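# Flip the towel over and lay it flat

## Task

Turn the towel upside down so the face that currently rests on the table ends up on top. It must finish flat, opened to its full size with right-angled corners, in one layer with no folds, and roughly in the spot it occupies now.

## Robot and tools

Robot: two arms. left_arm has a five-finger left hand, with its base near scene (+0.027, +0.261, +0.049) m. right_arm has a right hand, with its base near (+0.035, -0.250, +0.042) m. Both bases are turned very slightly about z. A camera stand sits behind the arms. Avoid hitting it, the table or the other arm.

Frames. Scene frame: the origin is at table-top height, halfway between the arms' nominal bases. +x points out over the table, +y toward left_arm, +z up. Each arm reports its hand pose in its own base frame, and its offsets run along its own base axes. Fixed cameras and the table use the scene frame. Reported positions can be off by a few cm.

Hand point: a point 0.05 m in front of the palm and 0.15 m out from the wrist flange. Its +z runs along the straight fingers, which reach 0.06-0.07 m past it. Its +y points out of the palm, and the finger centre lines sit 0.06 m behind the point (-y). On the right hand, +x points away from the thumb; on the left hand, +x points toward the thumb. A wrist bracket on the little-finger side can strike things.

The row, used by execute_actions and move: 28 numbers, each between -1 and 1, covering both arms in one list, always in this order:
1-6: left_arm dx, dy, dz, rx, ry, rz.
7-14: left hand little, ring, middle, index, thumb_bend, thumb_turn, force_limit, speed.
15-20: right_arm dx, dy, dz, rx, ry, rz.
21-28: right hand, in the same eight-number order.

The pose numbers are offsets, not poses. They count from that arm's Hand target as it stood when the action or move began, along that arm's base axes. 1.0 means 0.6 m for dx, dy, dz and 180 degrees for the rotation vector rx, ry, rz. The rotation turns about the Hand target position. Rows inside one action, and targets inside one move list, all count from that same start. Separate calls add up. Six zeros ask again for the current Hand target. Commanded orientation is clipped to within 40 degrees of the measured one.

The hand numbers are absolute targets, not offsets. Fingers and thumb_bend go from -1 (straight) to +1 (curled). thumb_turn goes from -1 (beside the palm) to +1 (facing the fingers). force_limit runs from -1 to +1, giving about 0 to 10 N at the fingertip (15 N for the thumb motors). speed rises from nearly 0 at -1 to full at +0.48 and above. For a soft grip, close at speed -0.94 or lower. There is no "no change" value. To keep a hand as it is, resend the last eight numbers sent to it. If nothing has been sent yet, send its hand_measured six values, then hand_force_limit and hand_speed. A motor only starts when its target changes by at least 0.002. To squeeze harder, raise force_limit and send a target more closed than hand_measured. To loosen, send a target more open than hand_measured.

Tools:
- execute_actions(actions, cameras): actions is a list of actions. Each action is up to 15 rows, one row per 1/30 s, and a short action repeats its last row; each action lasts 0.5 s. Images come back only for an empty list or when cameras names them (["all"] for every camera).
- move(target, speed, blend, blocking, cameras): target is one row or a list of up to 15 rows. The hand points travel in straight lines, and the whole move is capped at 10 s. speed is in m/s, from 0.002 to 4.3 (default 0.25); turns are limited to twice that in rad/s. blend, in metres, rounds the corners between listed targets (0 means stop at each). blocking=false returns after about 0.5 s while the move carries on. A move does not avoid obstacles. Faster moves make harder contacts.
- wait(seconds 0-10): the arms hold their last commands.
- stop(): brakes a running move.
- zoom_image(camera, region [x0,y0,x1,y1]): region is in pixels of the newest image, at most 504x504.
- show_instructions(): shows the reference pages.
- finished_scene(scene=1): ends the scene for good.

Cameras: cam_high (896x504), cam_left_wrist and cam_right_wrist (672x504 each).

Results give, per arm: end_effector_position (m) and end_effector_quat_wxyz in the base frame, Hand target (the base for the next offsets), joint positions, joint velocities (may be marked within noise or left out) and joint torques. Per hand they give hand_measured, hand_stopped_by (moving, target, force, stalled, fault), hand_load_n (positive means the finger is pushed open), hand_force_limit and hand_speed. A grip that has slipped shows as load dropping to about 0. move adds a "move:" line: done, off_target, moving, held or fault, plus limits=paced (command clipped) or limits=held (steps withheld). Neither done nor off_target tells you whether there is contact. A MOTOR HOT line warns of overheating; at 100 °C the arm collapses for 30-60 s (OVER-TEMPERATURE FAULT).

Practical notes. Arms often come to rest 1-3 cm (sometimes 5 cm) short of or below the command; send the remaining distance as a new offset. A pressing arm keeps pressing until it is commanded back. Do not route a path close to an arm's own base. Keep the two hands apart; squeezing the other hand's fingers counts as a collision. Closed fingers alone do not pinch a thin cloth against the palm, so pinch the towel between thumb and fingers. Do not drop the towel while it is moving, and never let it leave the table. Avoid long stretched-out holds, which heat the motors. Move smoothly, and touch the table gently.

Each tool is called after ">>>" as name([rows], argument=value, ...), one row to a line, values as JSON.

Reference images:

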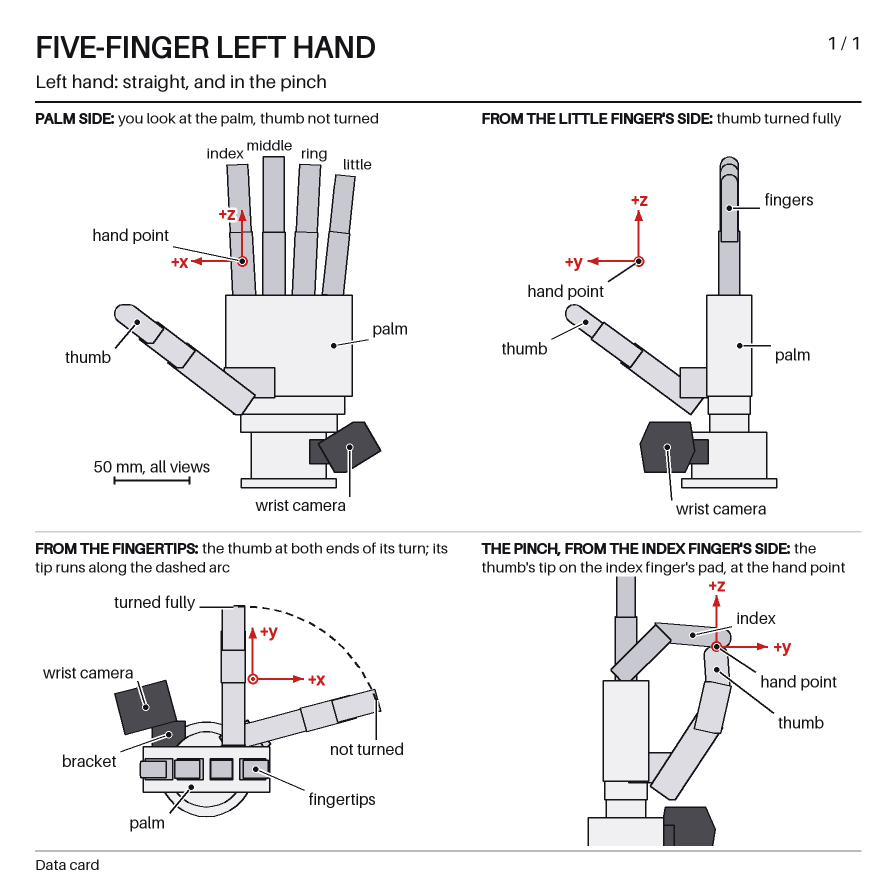

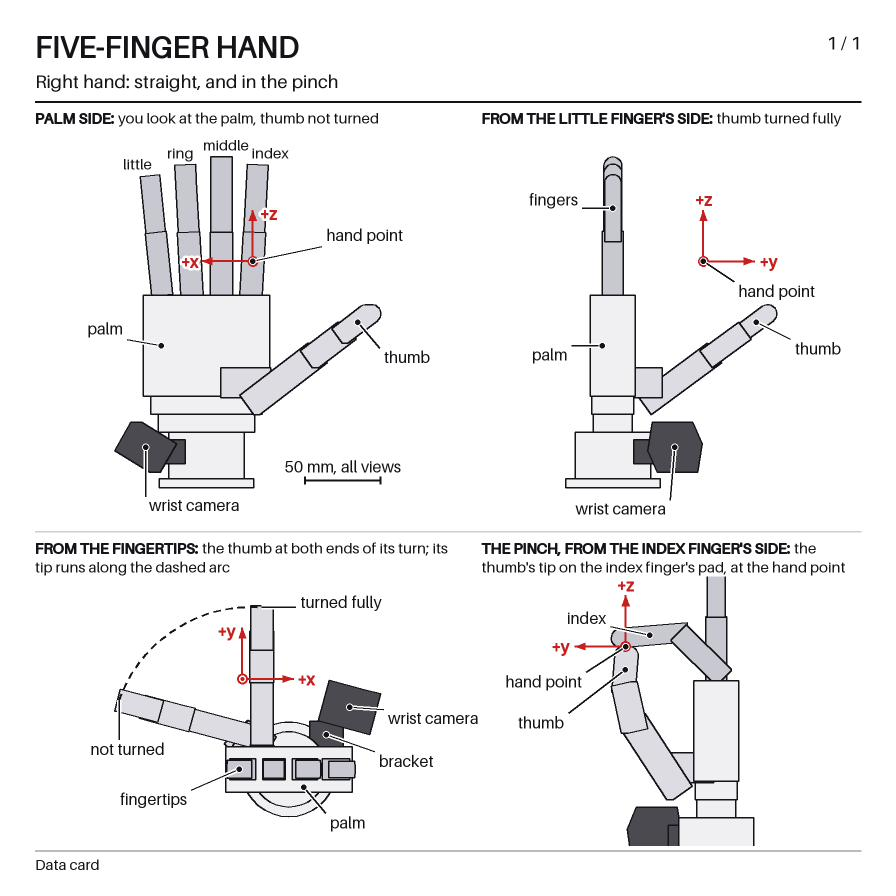

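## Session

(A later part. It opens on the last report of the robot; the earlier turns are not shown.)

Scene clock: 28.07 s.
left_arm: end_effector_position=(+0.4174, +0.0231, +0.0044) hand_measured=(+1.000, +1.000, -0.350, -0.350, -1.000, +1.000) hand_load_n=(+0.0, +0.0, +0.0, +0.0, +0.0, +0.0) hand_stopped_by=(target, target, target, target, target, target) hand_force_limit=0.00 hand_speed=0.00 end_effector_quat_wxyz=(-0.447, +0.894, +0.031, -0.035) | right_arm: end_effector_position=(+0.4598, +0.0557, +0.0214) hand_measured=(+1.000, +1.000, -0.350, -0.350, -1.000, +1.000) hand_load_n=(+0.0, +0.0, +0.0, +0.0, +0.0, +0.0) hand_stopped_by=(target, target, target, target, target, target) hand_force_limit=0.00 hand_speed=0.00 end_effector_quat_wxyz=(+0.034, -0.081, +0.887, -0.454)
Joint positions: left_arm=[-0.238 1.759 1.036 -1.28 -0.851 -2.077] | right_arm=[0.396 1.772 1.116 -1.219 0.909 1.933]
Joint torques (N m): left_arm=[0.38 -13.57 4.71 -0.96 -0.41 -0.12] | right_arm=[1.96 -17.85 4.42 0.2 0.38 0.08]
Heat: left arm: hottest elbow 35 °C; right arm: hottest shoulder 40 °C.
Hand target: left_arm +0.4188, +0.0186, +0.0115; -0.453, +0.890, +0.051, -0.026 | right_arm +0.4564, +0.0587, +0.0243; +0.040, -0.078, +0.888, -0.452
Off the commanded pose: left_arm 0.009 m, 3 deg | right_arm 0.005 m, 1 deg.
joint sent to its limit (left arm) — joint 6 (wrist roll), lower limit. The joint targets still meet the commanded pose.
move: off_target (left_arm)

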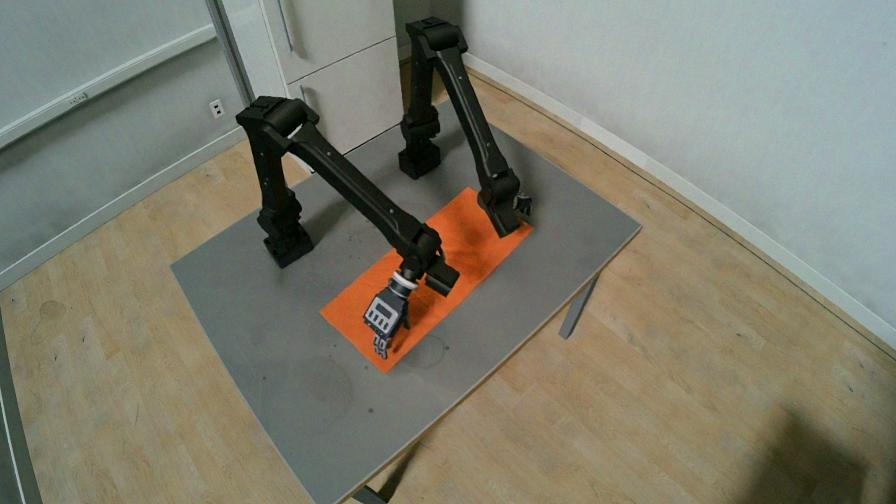

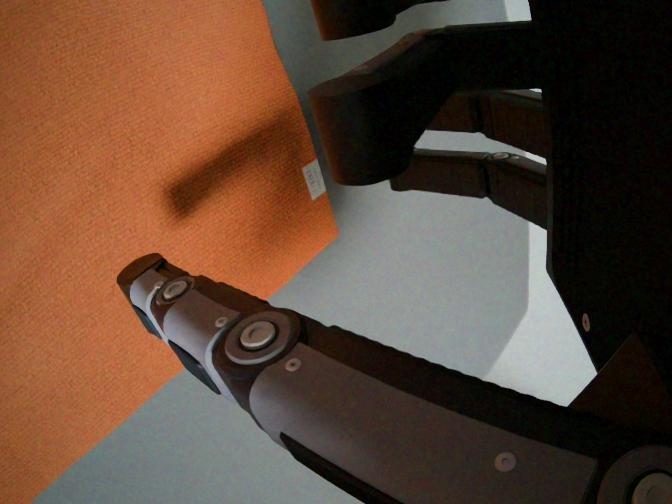

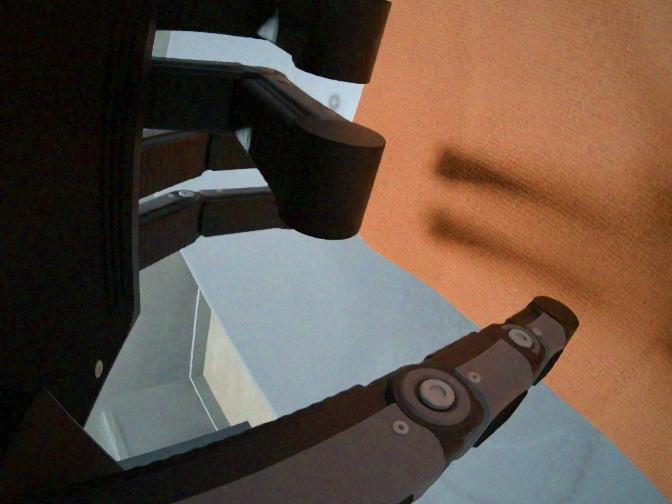

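>>> move(target=[0.015, -0.01, -0.069, 0, 0, 0, 1, 1, -0.35, -0.35, -1, 1, 0, 0, 0, 0, -0.074, 0, 0, 0, 1, 1, -0.35, -0.35, -1, 1, 0, 0], speed=0.06, cameras=["all"])

>>> zoom_image(camera="cam_high", region=[360, 330, 440, 390])

>>> zoom_image(camera="cam_high", region=[490, 190, 560, 250])

Scene clock: 30.83 s.
left_arm: end_effector_position=(+0.4276, +0.0172, -0.0223) hand_measured=(+1.000, +1.000, -0.350, -0.350, -1.000, +1.000) hand_load_n=(+0.0, +0.0, +0.5, +0.0, +0.0, +0.0) hand_stopped_by=(target, target, target, target, target, target) hand_force_limit=0.00 hand_speed=0.00 end_effector_quat_wxyz=(-0.443, +0.895, +0.033, -0.025) | right_arm: end_effector_position=(+0.4605, +0.0559, -0.0093) hand_measured=(+1.000, +1.000, -0.350, -0.350, -1.000, +1.000) hand_load_n=(+0.0, +0.5, +0.5, +0.0, +0.0, +0.0) hand_stopped_by=(target, target, target, target, target, target) hand_force_limit=0.00 hand_speed=0.00 end_effector_quat_wxyz=(+0.042, -0.077, +0.888, -0.451)
Joint positions: left_arm=[-0.245 1.819 1.036 -1.199 -0.849 -2.078] | right_arm=[0.396 1.817 1.08 -1.12 0.91 1.935]
Joint torques (N m): left_arm=[0.44 -11.22 4.55 -0.38 -0.34 -0.11] | right_arm=[1.79 -15.68 4.23 0.62 0.37 0.06]
Heat: left arm: hottest elbow 35 °C; right arm: hottest shoulder 40 °C.
Hand target: left_arm +0.4278, +0.0125, -0.0299; -0.453, +0.890, +0.051, -0.026 | right_arm +0.4564, +0.0588, -0.0200; +0.040, -0.078, +0.888, -0.452
Off the commanded pose: left_arm 0.009 m, 2 deg | right_arm 0.012 m, 0 deg.
joint sent to its limit (left arm) — joint 6 (wrist roll), lower limit. The joint targets still meet the commanded pose.
move: off_target (right_arm)

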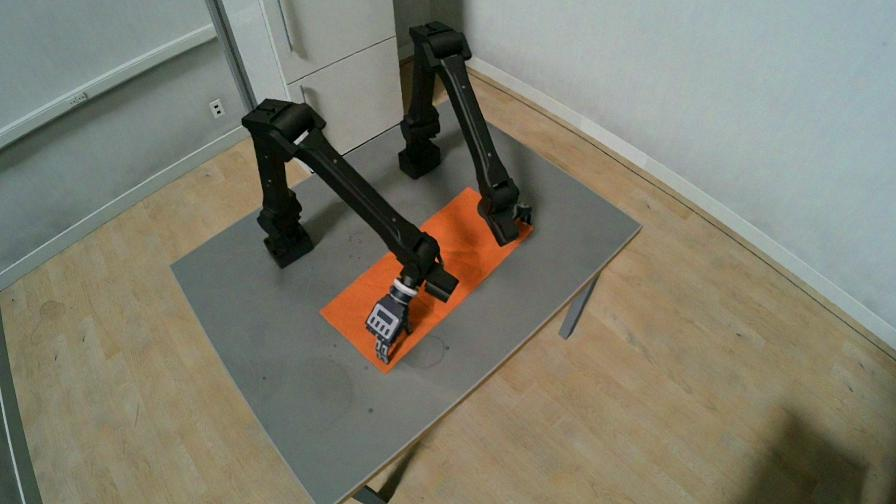

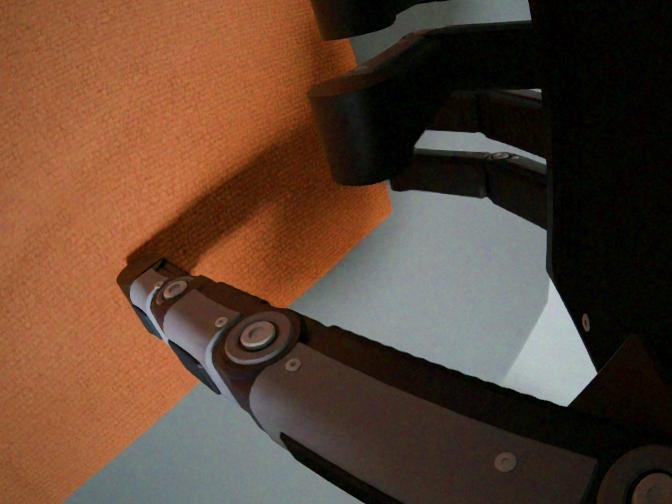

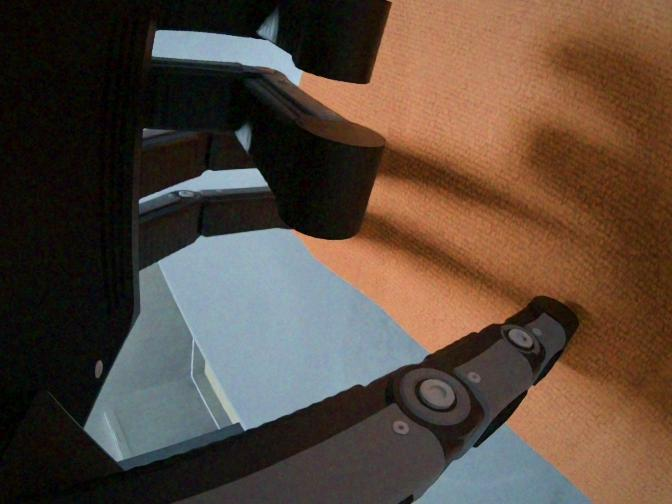

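Scaled by 6.300 from the camera's 896x504 image, which has a finer 1280x720 frame.

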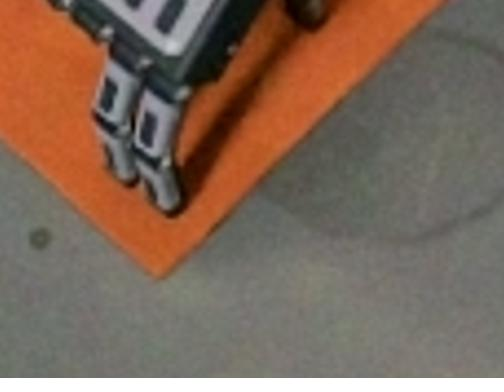

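Scaled by 7.200 from the camera's 896x504 image, which has a finer 1280x720 frame.

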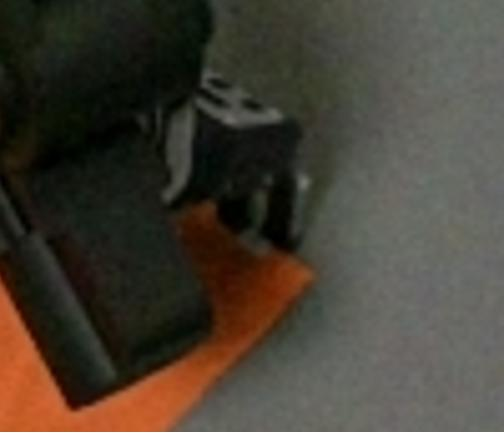

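>>> move([
  [0, 0, 0.04, 0, 0, 0, 1, 1, -0.35, -0.35, -1, 1, 0, 0, 0, 0, 0.04, 0, 0, 0, 1, 1, -0.35, -0.35, -1, 1, 0, 0],
  [0.0, -0.025, 0.03, 0, 0, 0, 1, 1, -0.35, -0.35, -1, 1, 0, 0, 0.02, -0.02, 0.03, 0, 0, 0, 1, 1, -0.35, -0.35, -1, 1, 0, 0],
  [0.0, -0.025, -0.02, 0, 0, 0, 1, 1, -0.35, -0.35, -1, 1, 0, 0, 0.02, -0.02, -0.005, 0, 0, 0, 1, 1, -0.35, -0.35, -1, 1, 0, 0],
], speed=0.08, cameras=["all"])

>>> zoom_image(camera="cam_high", region=[360, 330, 440, 390])

>>> zoom_image(camera="cam_high", region=[490, 190, 560, 250])

Scene clock: 34.63 s.
left_arm: end_effector_position=(+0.4283, +0.0020, -0.0230) hand_measured=(+1.000, +1.000, -0.350, -0.350, -1.000, +1.000) hand_load_n=(+0.0, +0.0, +1.0, +0.0, +0.0, +0.0) hand_stopped_by=(target, target, target, target, target, target) hand_force_limit=0.00 hand_speed=0.00 end_effector_quat_wxyz=(-0.437, +0.899, +0.023, -0.018) | right_arm: end_effector_position=(+0.4698, +0.0501, -0.0093) hand_measured=(+1.000, +1.000, -0.350, -0.350, -1.000, +1.000) hand_load_n=(+0.0, -0.5, +0.5, +0.0, +0.0, +0.0) hand_stopped_by=(target, target, target, target, target, target) hand_force_limit=0.00 hand_speed=0.00 end_effector_quat_wxyz=(+0.052, -0.073, +0.888, -0.452)
Joint positions: left_arm=[-0.275 1.817 1.036 -1.194 -0.836 -2.079] | right_arm=[0.378 1.818 1.08 -1.077 0.921 1.905]
Joint torques (N m): left_arm=[0.62 -9.29 4.51 0.24 -0.09 -0.11] | right_arm=[0.44 -14.33 5 0.72 0.32 -0.16]
Heat: left arm: hottest elbow 35 °C; right arm: hottest shoulder 40 °C.
Hand target: left_arm +0.4279, -0.0024, -0.0419; -0.453, +0.890, +0.051, -0.026 | right_arm +0.4684, +0.0468, -0.0231; +0.040, -0.079, +0.888, -0.452
Off the commanded pose: left_arm 0.019 m, 4 deg | right_arm 0.014 m, 1 deg.
joint sent to its limit (left arm) — joint 6 (wrist roll), lower limit. The joint targets are off in orientation, not in position.
move: off_target (left_arm, right_arm)

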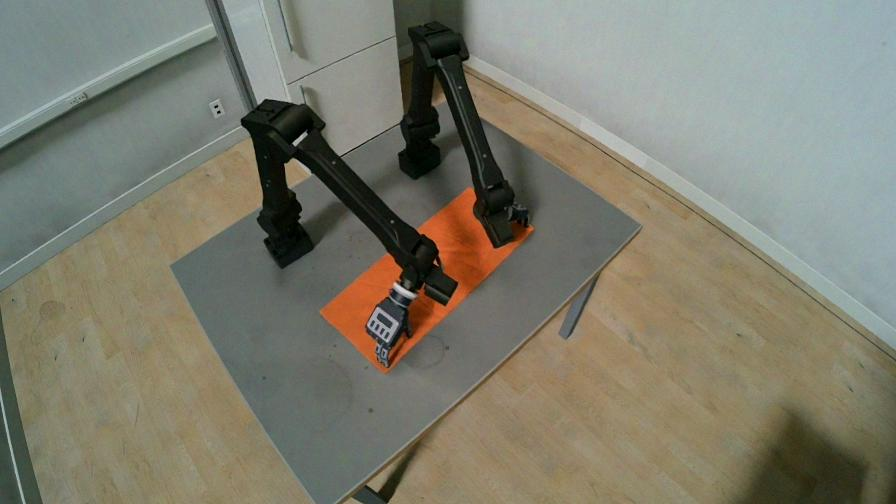

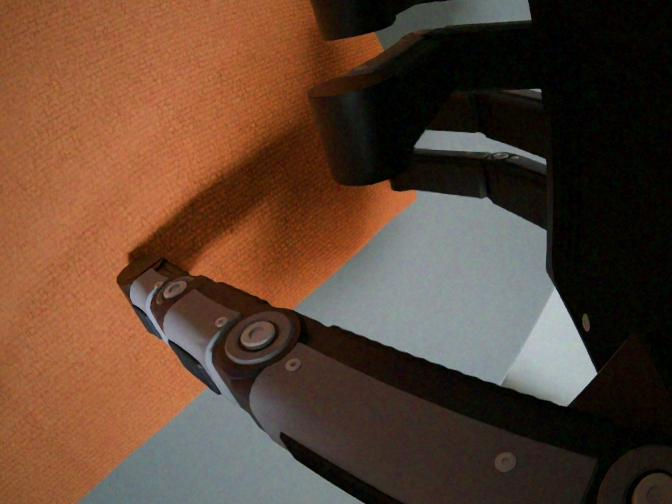

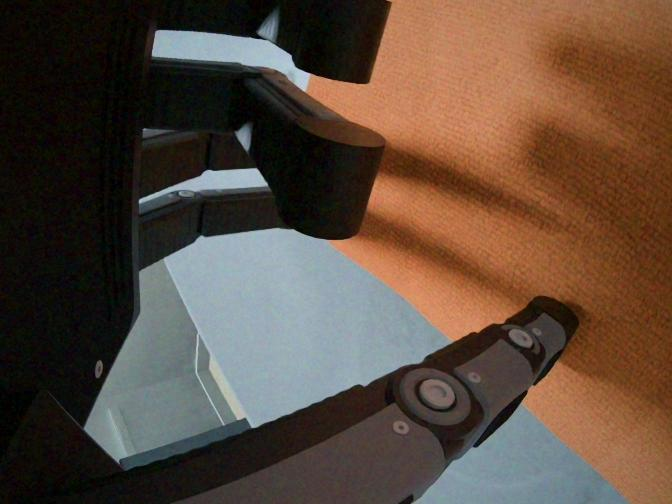

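Scaled by 6.300 from the camera's 896x504 image, which has a finer 1280x720 frame.

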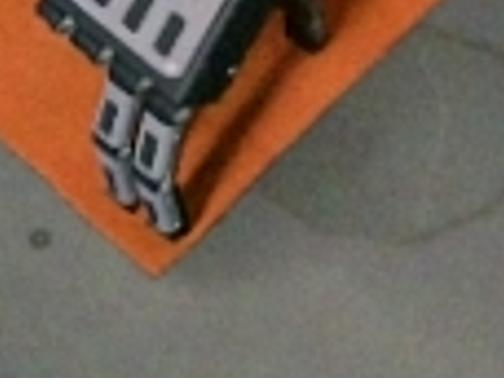

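Scaled by 7.200 from the camera's 896x504 image, which has a finer 1280x720 frame.

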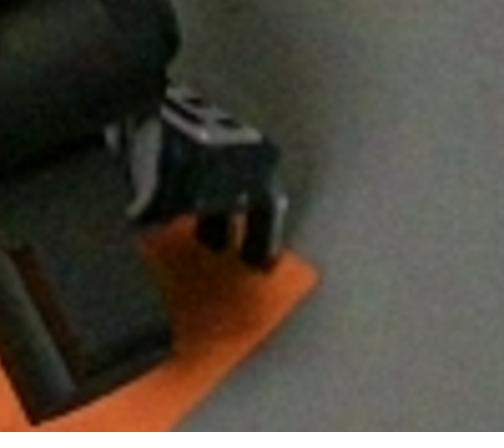

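>>> execute_actions([
  [[0,0,-0.01,0,0,0,1,1,0.1,0.1,-0.3,1,0.3,-0.5,0,0,-0.01,0,0,0,1,1,0.1,0.1,-0.3,1,0.3,-0.5]],
  [[0,0,-0.01,0,0,0,1,1,0.5,0.5,0.3,1,0.3,-0.5,0,0,-0.01,0,0,0,1,1,0.5,0.5,0.3,1,0.3,-0.5]],
  [[0,0,0,0,0,0,1,1,0.5,0.5,0.3,1,0.3,-0.5,0,0,0,0,0,0,1,1,0.5,0.5,0.3,1,0.3,-0.5]],
], cameras=["all"])

>>> zoom_image(camera="cam_high", region=[360, 330, 440, 390])

>>> zoom_image(camera="cam_high", region=[490, 190, 560, 250])

Scene clock: 36.93 s.
left_arm: end_effector_position=(+0.4351, -0.0026, -0.0315) hand_measured=(+1.000, +1.000, +0.414, +0.500, -0.512, +1.000) hand_load_n=(+0.0, +0.0, +10.0, +3.0, +11.0, -1.0) hand_stopped_by=(target, target, force, target, force, target) hand_force_limit=0.30 hand_speed=-0.50 end_effector_quat_wxyz=(-0.434, +0.901, +0.027, -0.006) | right_arm: end_effector_position=(+0.4746, +0.0500, -0.0165) hand_measured=(+1.000, +1.000, +0.458, +0.500, -0.516, +1.000) hand_load_n=(+0.0, +0.0, +9.5, +0.5, +11.5, +2.0) hand_stopped_by=(target, target, force, target, force, target) hand_force_limit=0.30 hand_speed=-0.50 end_effector_quat_wxyz=(+0.057, -0.068, +0.889, -0.449)
Joint positions: left_arm=[-0.282 1.834 1.036 -1.153 -0.835 -2.082] | right_arm=[0.374 1.833 1.08 -1.046 0.921 1.905]
Joint torques (N m): left_arm=[1.08 -8.94 4.03 -0.14 -0.17 -0.08] | right_arm=[0.56 -14.62 4.37 0.7 0.33 -0.16]
Heat: left arm: hottest elbow 35 °C; right arm: hottest shoulder 40 °C.
Hand target: left_arm +0.4279, -0.0024, -0.0539; -0.453, +0.890, +0.051, -0.026 | right_arm +0.4684, +0.0469, -0.0351; +0.040, -0.079, +0.888, -0.452
Off the commanded pose: left_arm 0.023 m, 4 deg | right_arm 0.020 m, 2 deg.
joint sent to its limit (left arm) — joint 6 (wrist roll), lower limit. The joint targets are off in orientation, not in position.

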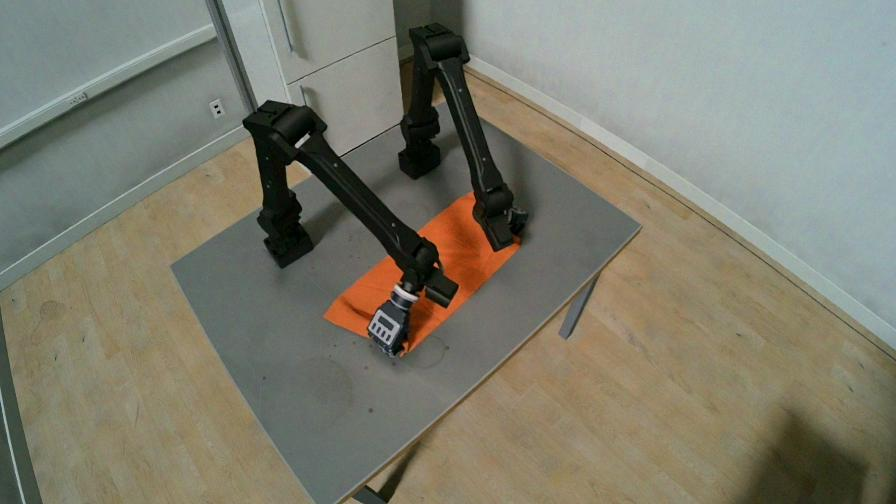

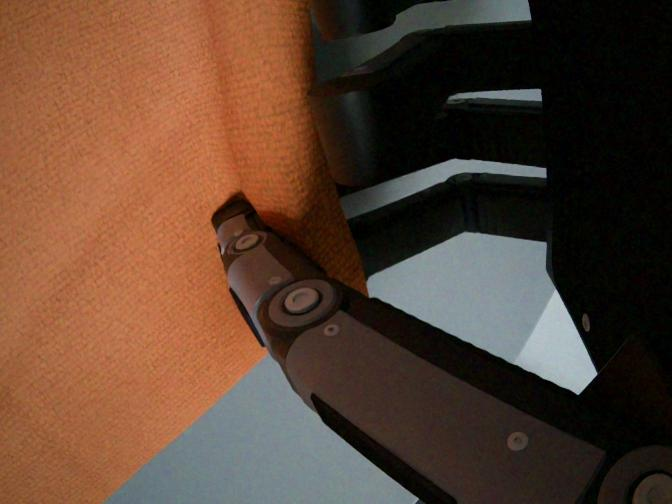

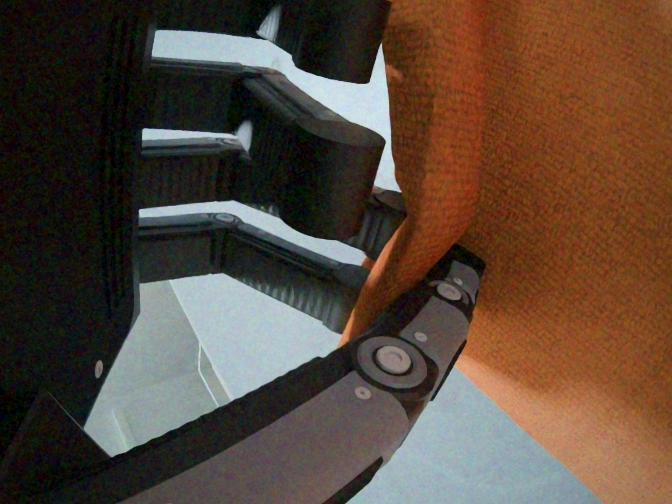

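Scaled by 6.300 from the camera's 896x504 image, which has a finer 1280x720 frame.

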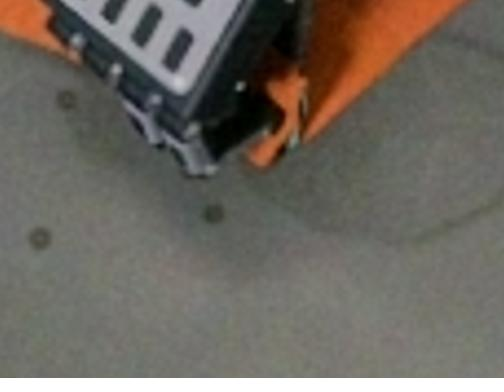

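Scaled by 7.200 from the camera's 896x504 image, which has a finer 1280x720 frame.

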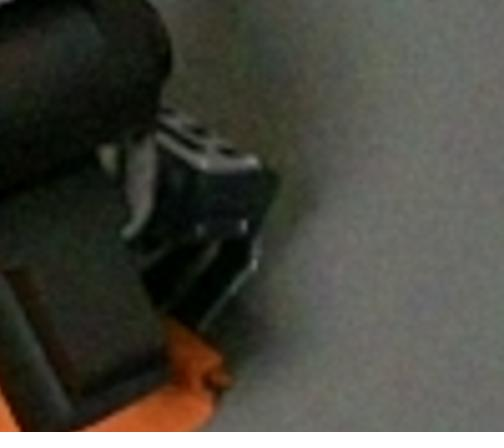

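>>> move(target=[0.0, 0.0, 0.2, 0, 0, 0, 1, 1, 0.5, 0.5, 0.3, 1, 0.3, -0.5, 0.0, 0, 0.2, 0, 0, 0, 1, 1, 0.5, 0.5, 0.3, 1, 0.3, -0.5], speed=0.12, cameras=["all"])

Scene clock: 38.87 s.
left_arm: end_effector_position=(+0.4123, +0.0022, +0.0478) hand_measured=(+1.000, +1.000, +0.414, +0.500, -0.512, +1.000) hand_load_n=(+0.0, +0.0, +8.5, +2.0, +12.5, +1.5) hand_stopped_by=(target, target, force, target, force, target) hand_force_limit=0.30 hand_speed=-0.50 end_effector_quat_wxyz=(-0.439, +0.898, +0.015, -0.038) | right_arm: end_effector_position=(+0.4517, +0.0423, +0.0667) hand_measured=(+1.000, +1.000, +0.458, +0.500, -0.516, +1.000) hand_load_n=(+0.0, +0.0, +9.0, +0.0, +11.0, +3.0) hand_stopped_by=(target, target, force, target, force, target) hand_force_limit=0.30 hand_speed=-0.50 end_effector_quat_wxyz=(+0.024, -0.086, +0.886, -0.456)
Joint positions: left_arm=[-0.282 1.684 1.081 -1.42 -0.823 -2.085] | right_arm=[0.374 1.682 1.135 -1.324 0.914 1.9]
Joint torques (N m): left_arm=[1.2 -12.75 8.68 -1.77 -0.55 -0.04] | right_arm=[0.5 -16.91 8.94 -0.35 0.59 -0.11]
Heat: left arm: hottest elbow 35 °C; right arm: hottest shoulder 40 °C.
Hand target: left_arm +0.4279, -0.0024, +0.0661; -0.453, +0.890, +0.051, -0.026 | right_arm +0.4683, +0.0468, +0.0849; +0.040, -0.079, +0.888, -0.452
Off the commanded pose: left_arm 0.024 m, 5 deg | right_arm 0.025 m, 2 deg.
joint sent to its limit (left arm) — joint 6 (wrist roll), lower limit. The joint targets are off in orientation, not in position.
move: off_target (left_arm, right_arm)

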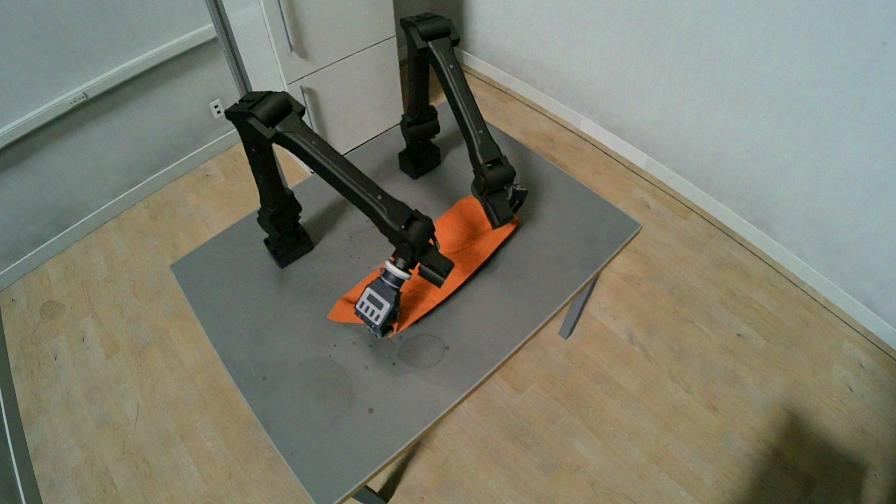

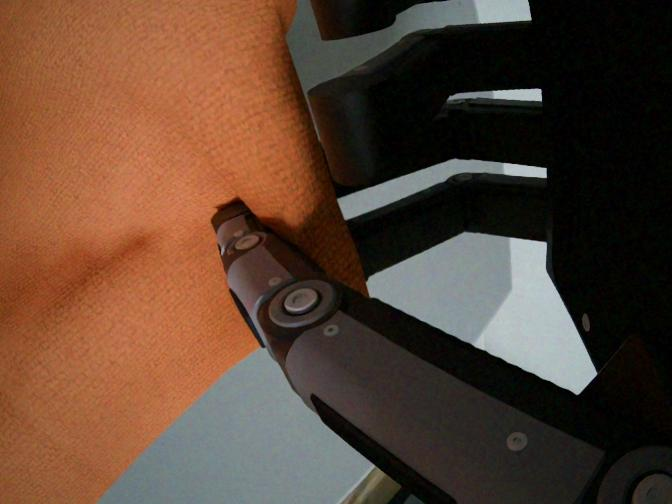

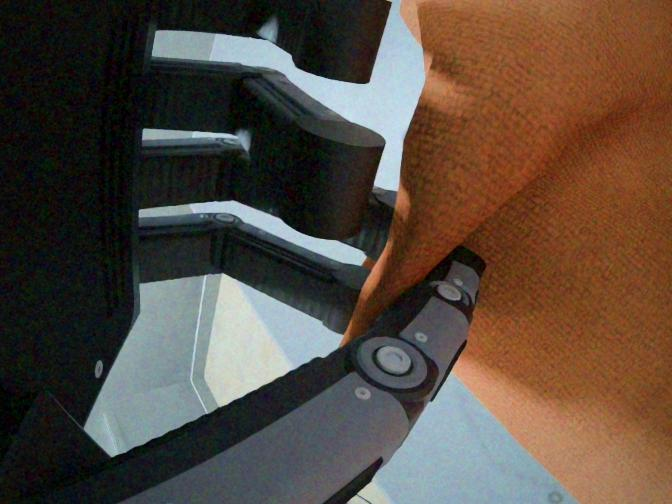

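>>> move(target=[0.05, 0.0, 0.39, 0, 0, 0, 1, 1, 0.5, 0.5, 0.3, 1, 0.3, -0.5, 0.1, 0, 0.36, 0, 0, 0, 1, 1, 0.5, 0.5, 0.3, 1, 0.3, -0.5], speed=0.12, cameras=["all"])

Scene clock: 42.13 s.
left_arm: end_effector_position=(+0.4495, -0.0057, +0.2709) hand_measured=(+1.000, +1.000, +0.414, +0.500, -0.512, +1.000) hand_load_n=(+0.0, +0.0, +8.5, +2.0, +12.0, +2.0) hand_stopped_by=(target, target, force, target, force, target) hand_force_limit=0.30 hand_speed=-0.50 end_effector_quat_wxyz=(-0.412, +0.909, -0.012, +0.067) | right_arm: end_effector_position=(+0.5182, +0.0516, +0.2730) hand_measured=(+1.000, +1.000, +0.458, +0.500, -0.516, +1.000) hand_load_n=(+0.0, +0.0, +9.5, +0.5, +11.0, +3.0) hand_stopped_by=(target, target, force, target, force, target) hand_force_limit=0.30 hand_speed=-0.50 end_effector_quat_wxyz=(+0.057, -0.109, +0.888, -0.442)
Joint positions: left_arm=[-0.27 1.421 1.414 -1.674 -0.856 -1.864] | right_arm=[0.335 1.629 1.647 -1.7 0.92 1.716]
Joint torques (N m): left_arm=[2.08 -10.75 11.56 -0.98 -0.86 0.14] | right_arm=[0.15 -17.9 11.1 -0.01 0.73 -0.19]
Heat: left arm: hottest elbow 35 °C; right arm: hottest shoulder 40 °C.
Hand target: left_arm +0.4579, -0.0023, +0.3003; -0.453, +0.890, +0.051, -0.026 | right_arm +0.5283, +0.0467, +0.3009; +0.040, -0.078, +0.888, -0.452
Off the commanded pose: left_arm 0.031 m, 14 deg | right_arm 0.030 m, 4 deg.
joint sent to its limit (left arm) — joint 4 (wrist pitch), lower limit. The joint targets are off in orientation, not in position.
joint sent to its limit (right arm) — joint 4 (wrist pitch), lower limit. The joint targets are off in orientation, not in position.
move: off_target (left_arm, right_arm)

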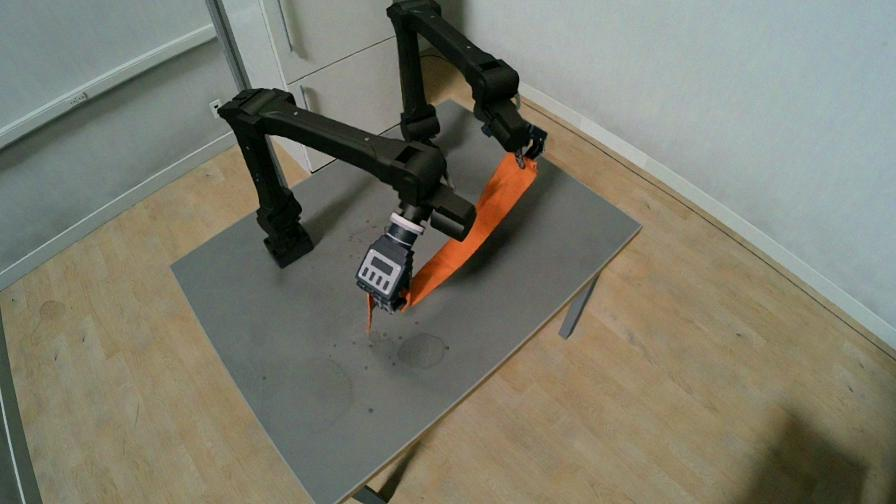

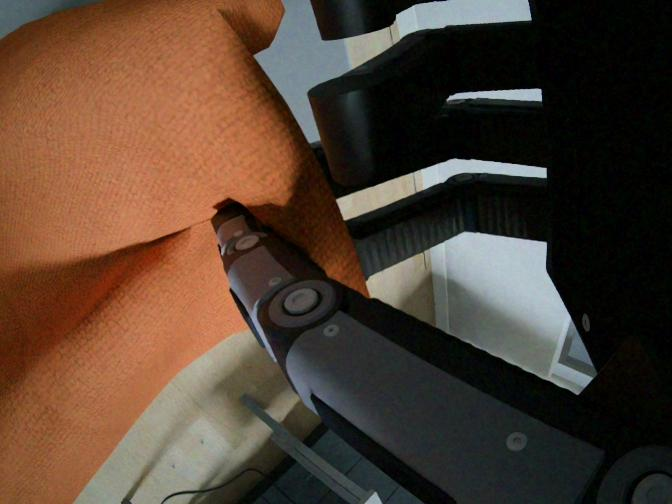

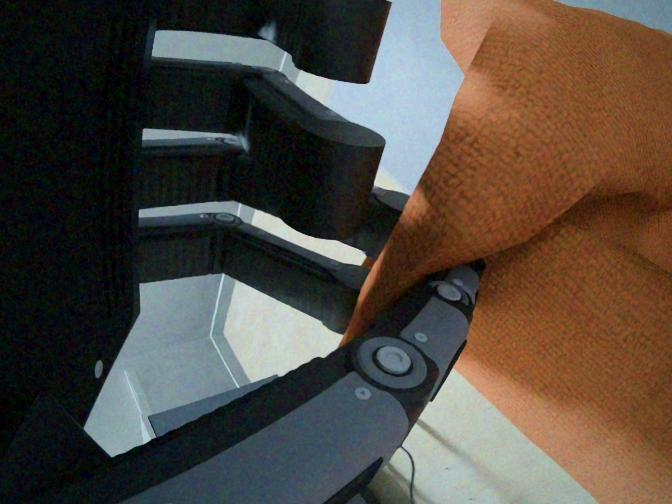

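>>> zoom_image(camera="cam_high", region=[330, 110, 570, 350])

Scaled by 2.100 from the camera's 896x504 image, which has a finer 1280x720 frame.

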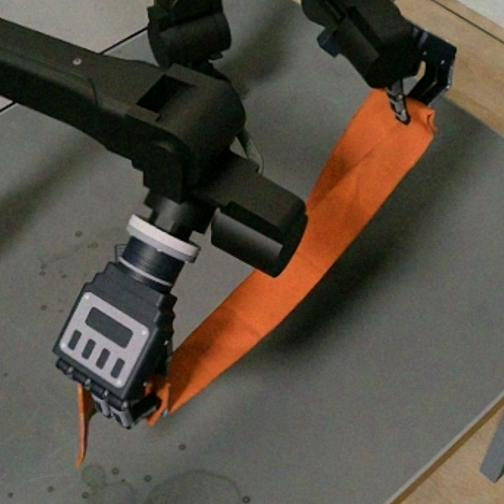

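>>> move(target=[-0.005, 0.007, -0.109, 0, 0, 0, 1, 1, 0.5, 0.5, 0.3, 1, 0.3, -0.5, -0.052, 0.009, -0.093, 0, 0, 0, 1, 1, 0.5, 0.5, 0.3, 1, 0.3, -0.5], speed=0.1, cameras=["all"])

>>> zoom_image(camera="cam_high", region=[330, 110, 570, 350])

Scene clock: 45.20 s.
left_arm: end_effector_position=(+0.4565, -0.0040, +0.2368) hand_measured=(+1.000, +1.000, +0.414, +0.500, -0.512, +1.000) hand_load_n=(+0.0, +0.0, +8.5, +2.0, +11.5, +2.0) hand_stopped_by=(target, target, force, target, force, target) hand_force_limit=0.30 hand_speed=-0.50 end_effector_quat_wxyz=(-0.421, +0.906, +0.012, +0.048) | right_arm: end_effector_position=(+0.5032, +0.0515, +0.2411) hand_measured=(+1.000, +1.000, +0.458, +0.500, -0.516, +1.000) hand_load_n=(+0.0, +0.0, +9.5, +0.0, +11.5, +3.0) hand_stopped_by=(target, target, force, target, force, target) hand_force_limit=0.30 hand_speed=-0.50 end_effector_quat_wxyz=(+0.046, -0.086, +0.889, -0.447)
Joint positions: left_arm=[-0.27 1.486 1.388 -1.674 -0.859 -1.959] | right_arm=[0.35 1.628 1.557 -1.7 0.918 1.828]
Joint torques (N m): left_arm=[2.14 -10.05 7.23 -1.13 -0.56 -0.13] | right_arm=[1.44 -18.67 6.08 -0.08 0.56 0.06]
Heat: left arm: hottest elbow 35 °C; right arm: hottest shoulder 40 °C.
Hand target: left_arm +0.4548, +0.0019, +0.2347; -0.453, +0.890, +0.051, -0.026 | right_arm +0.4972, +0.0522, +0.2451; +0.040, -0.078, +0.888, -0.452
Off the commanded pose: left_arm 0.006 m, 10 deg | right_arm 0.007 m, 1 deg.
joint sent to its limit (left arm) — joint 4 (wrist pitch), lower limit. The joint targets are off in orientation, not in position.
joint sent to its limit (right arm) — joint 4 (wrist pitch), lower limit. The joint targets still meet the commanded pose.
move: off_target (left_arm)

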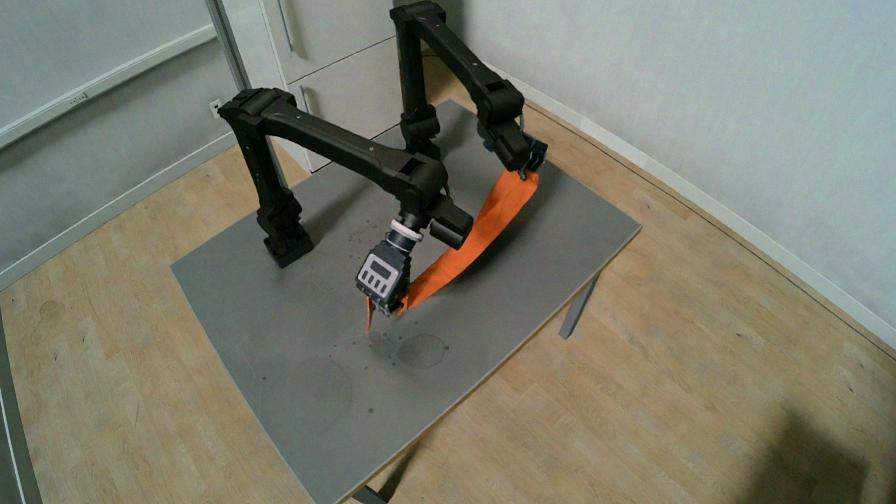

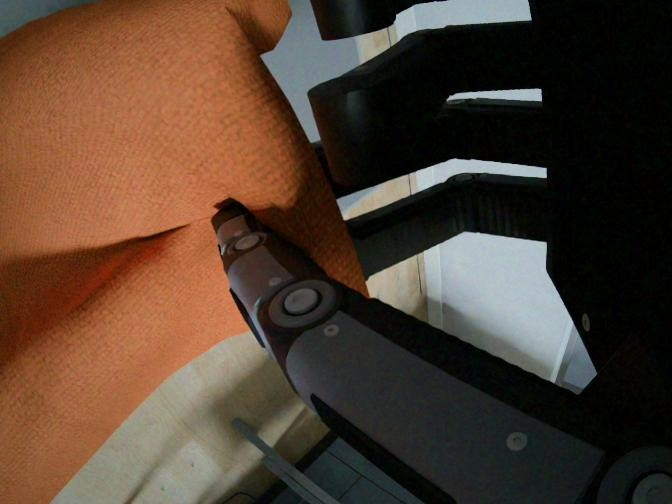

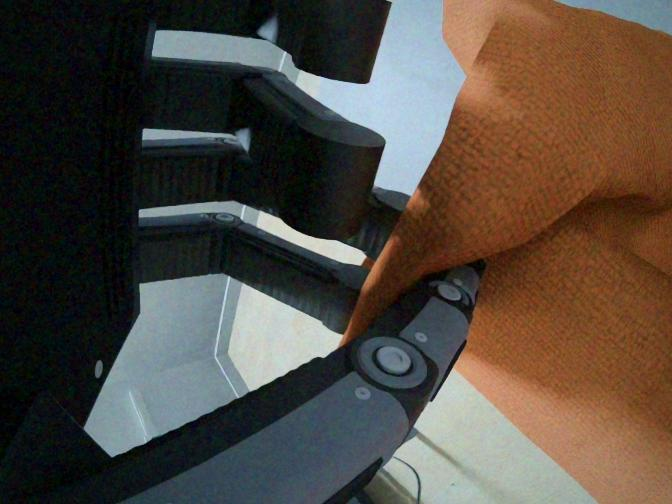

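Scaled by 2.100 from the camera's 896x504 image, which has a finer 1280x720 frame.

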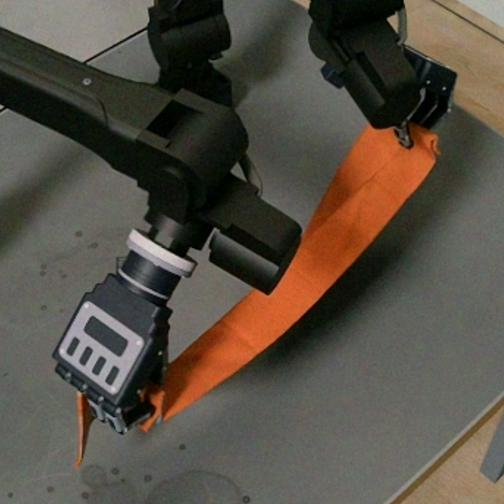

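>>> zoom_image(camera="cam_high", region=[350, 270, 430, 350])

>>> zoom_image(camera="cam_high", region=[440, 160, 560, 280])

Scaled by 6.300 from the camera's 896x504 image, which has a finer 1280x720 frame.

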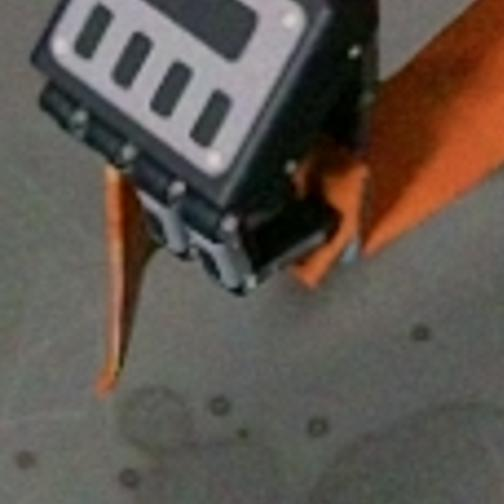

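Scaled by 4.200 from the camera's 896x504 image, which has a finer 1280x720 frame.

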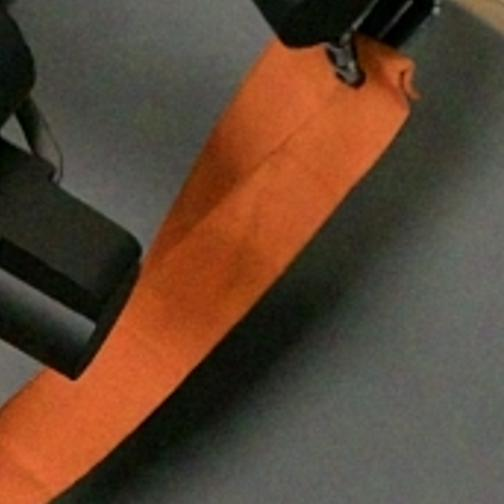

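>>> move(target=[0.0, 0.0, 0.15, 0, 0, 0, 1, 1, 0.5, 0.5, 0.3, 1, 0.3, -0.5, 0.0, 0, 0.14, 0, 0, 0, 1, 1, 0.5, 0.5, 0.3, 1, 0.3, -0.5], speed=0.15, cameras=["all"])

>>> zoom_image(camera="cam_high", region=[330, 110, 570, 350])

Scene clock: 48.93 s.
left_arm: end_effector_position=(+0.4471, -0.0017, +0.2990) hand_measured=(+1.000, +1.000, +0.414, +0.500, -0.512, +1.000) hand_load_n=(+0.0, +0.0, +8.5, +1.5, +12.0, +1.5) hand_stopped_by=(target, target, force, target, force, target) hand_force_limit=0.30 hand_speed=-0.50 end_effector_quat_wxyz=(-0.410, +0.908, -0.018, +0.086) | right_arm: end_effector_position=(+0.4890, +0.0502, +0.3029) hand_measured=(+1.000, +1.000, +0.458, +0.500, -0.516, +1.000) hand_load_n=(+0.0, +0.0, +9.0, +0.0, +11.5, +3.0) hand_stopped_by=(target, target, force, target, force, target) hand_force_limit=0.30 hand_speed=-0.50 end_effector_quat_wxyz=(+0.080, -0.115, +0.889, -0.436)
Joint positions: left_arm=[-0.261 1.38 1.444 -1.676 -0.863 -1.81] | right_arm=[0.35 1.521 1.597 -1.701 0.916 1.691]
Joint torques (N m): left_arm=[2.02 -9.64 11.54 -0.81 -0.88 0.15] | right_arm=[0.91 -16.38 11.06 0.24 0.66 -0.15]
Heat: left arm: hottest elbow 36 °C; right arm: hottest shoulder 40 °C.
Hand target: left_arm +0.4548, +0.0018, +0.3247; -0.453, +0.890, +0.051, -0.026 | right_arm +0.4972, +0.0521, +0.3291; +0.040, -0.078, +0.888, -0.452
Off the commanded pose: left_arm 0.027 m, 16 deg | right_arm 0.028 m, 6 deg.
joint sent to its limit (left arm) — joint 4 (wrist pitch), lower limit. The joint targets are off in orientation, not in position.
joint sent to its limit (right arm) — joint 4 (wrist pitch), lower limit. The joint targets are off in orientation, not in position.
move: off_target (left_arm, right_arm)

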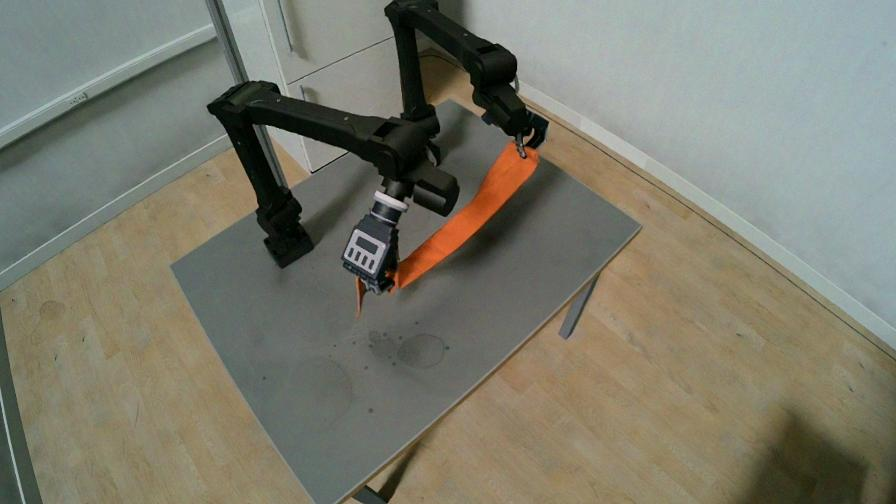

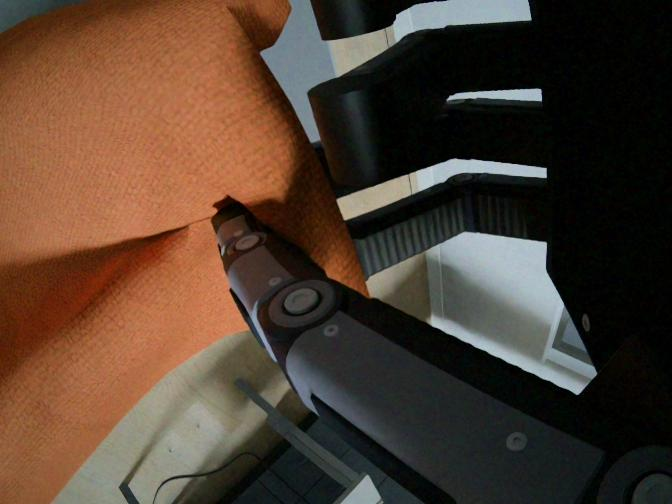

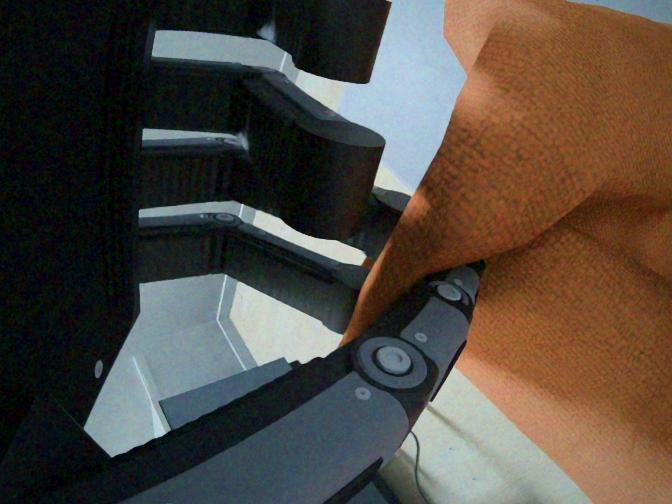

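Scaled by 2.100 from the camera's 896x504 image, which has a finer 1280x720 frame.

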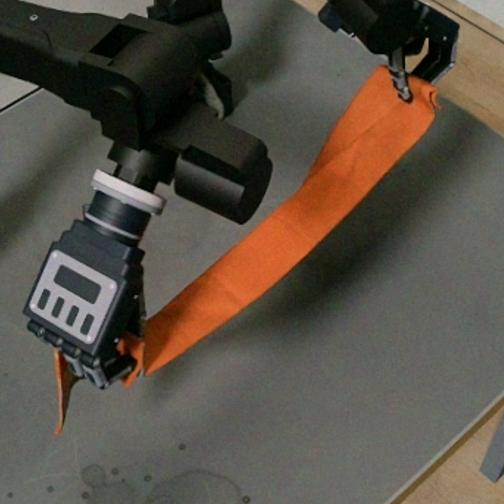

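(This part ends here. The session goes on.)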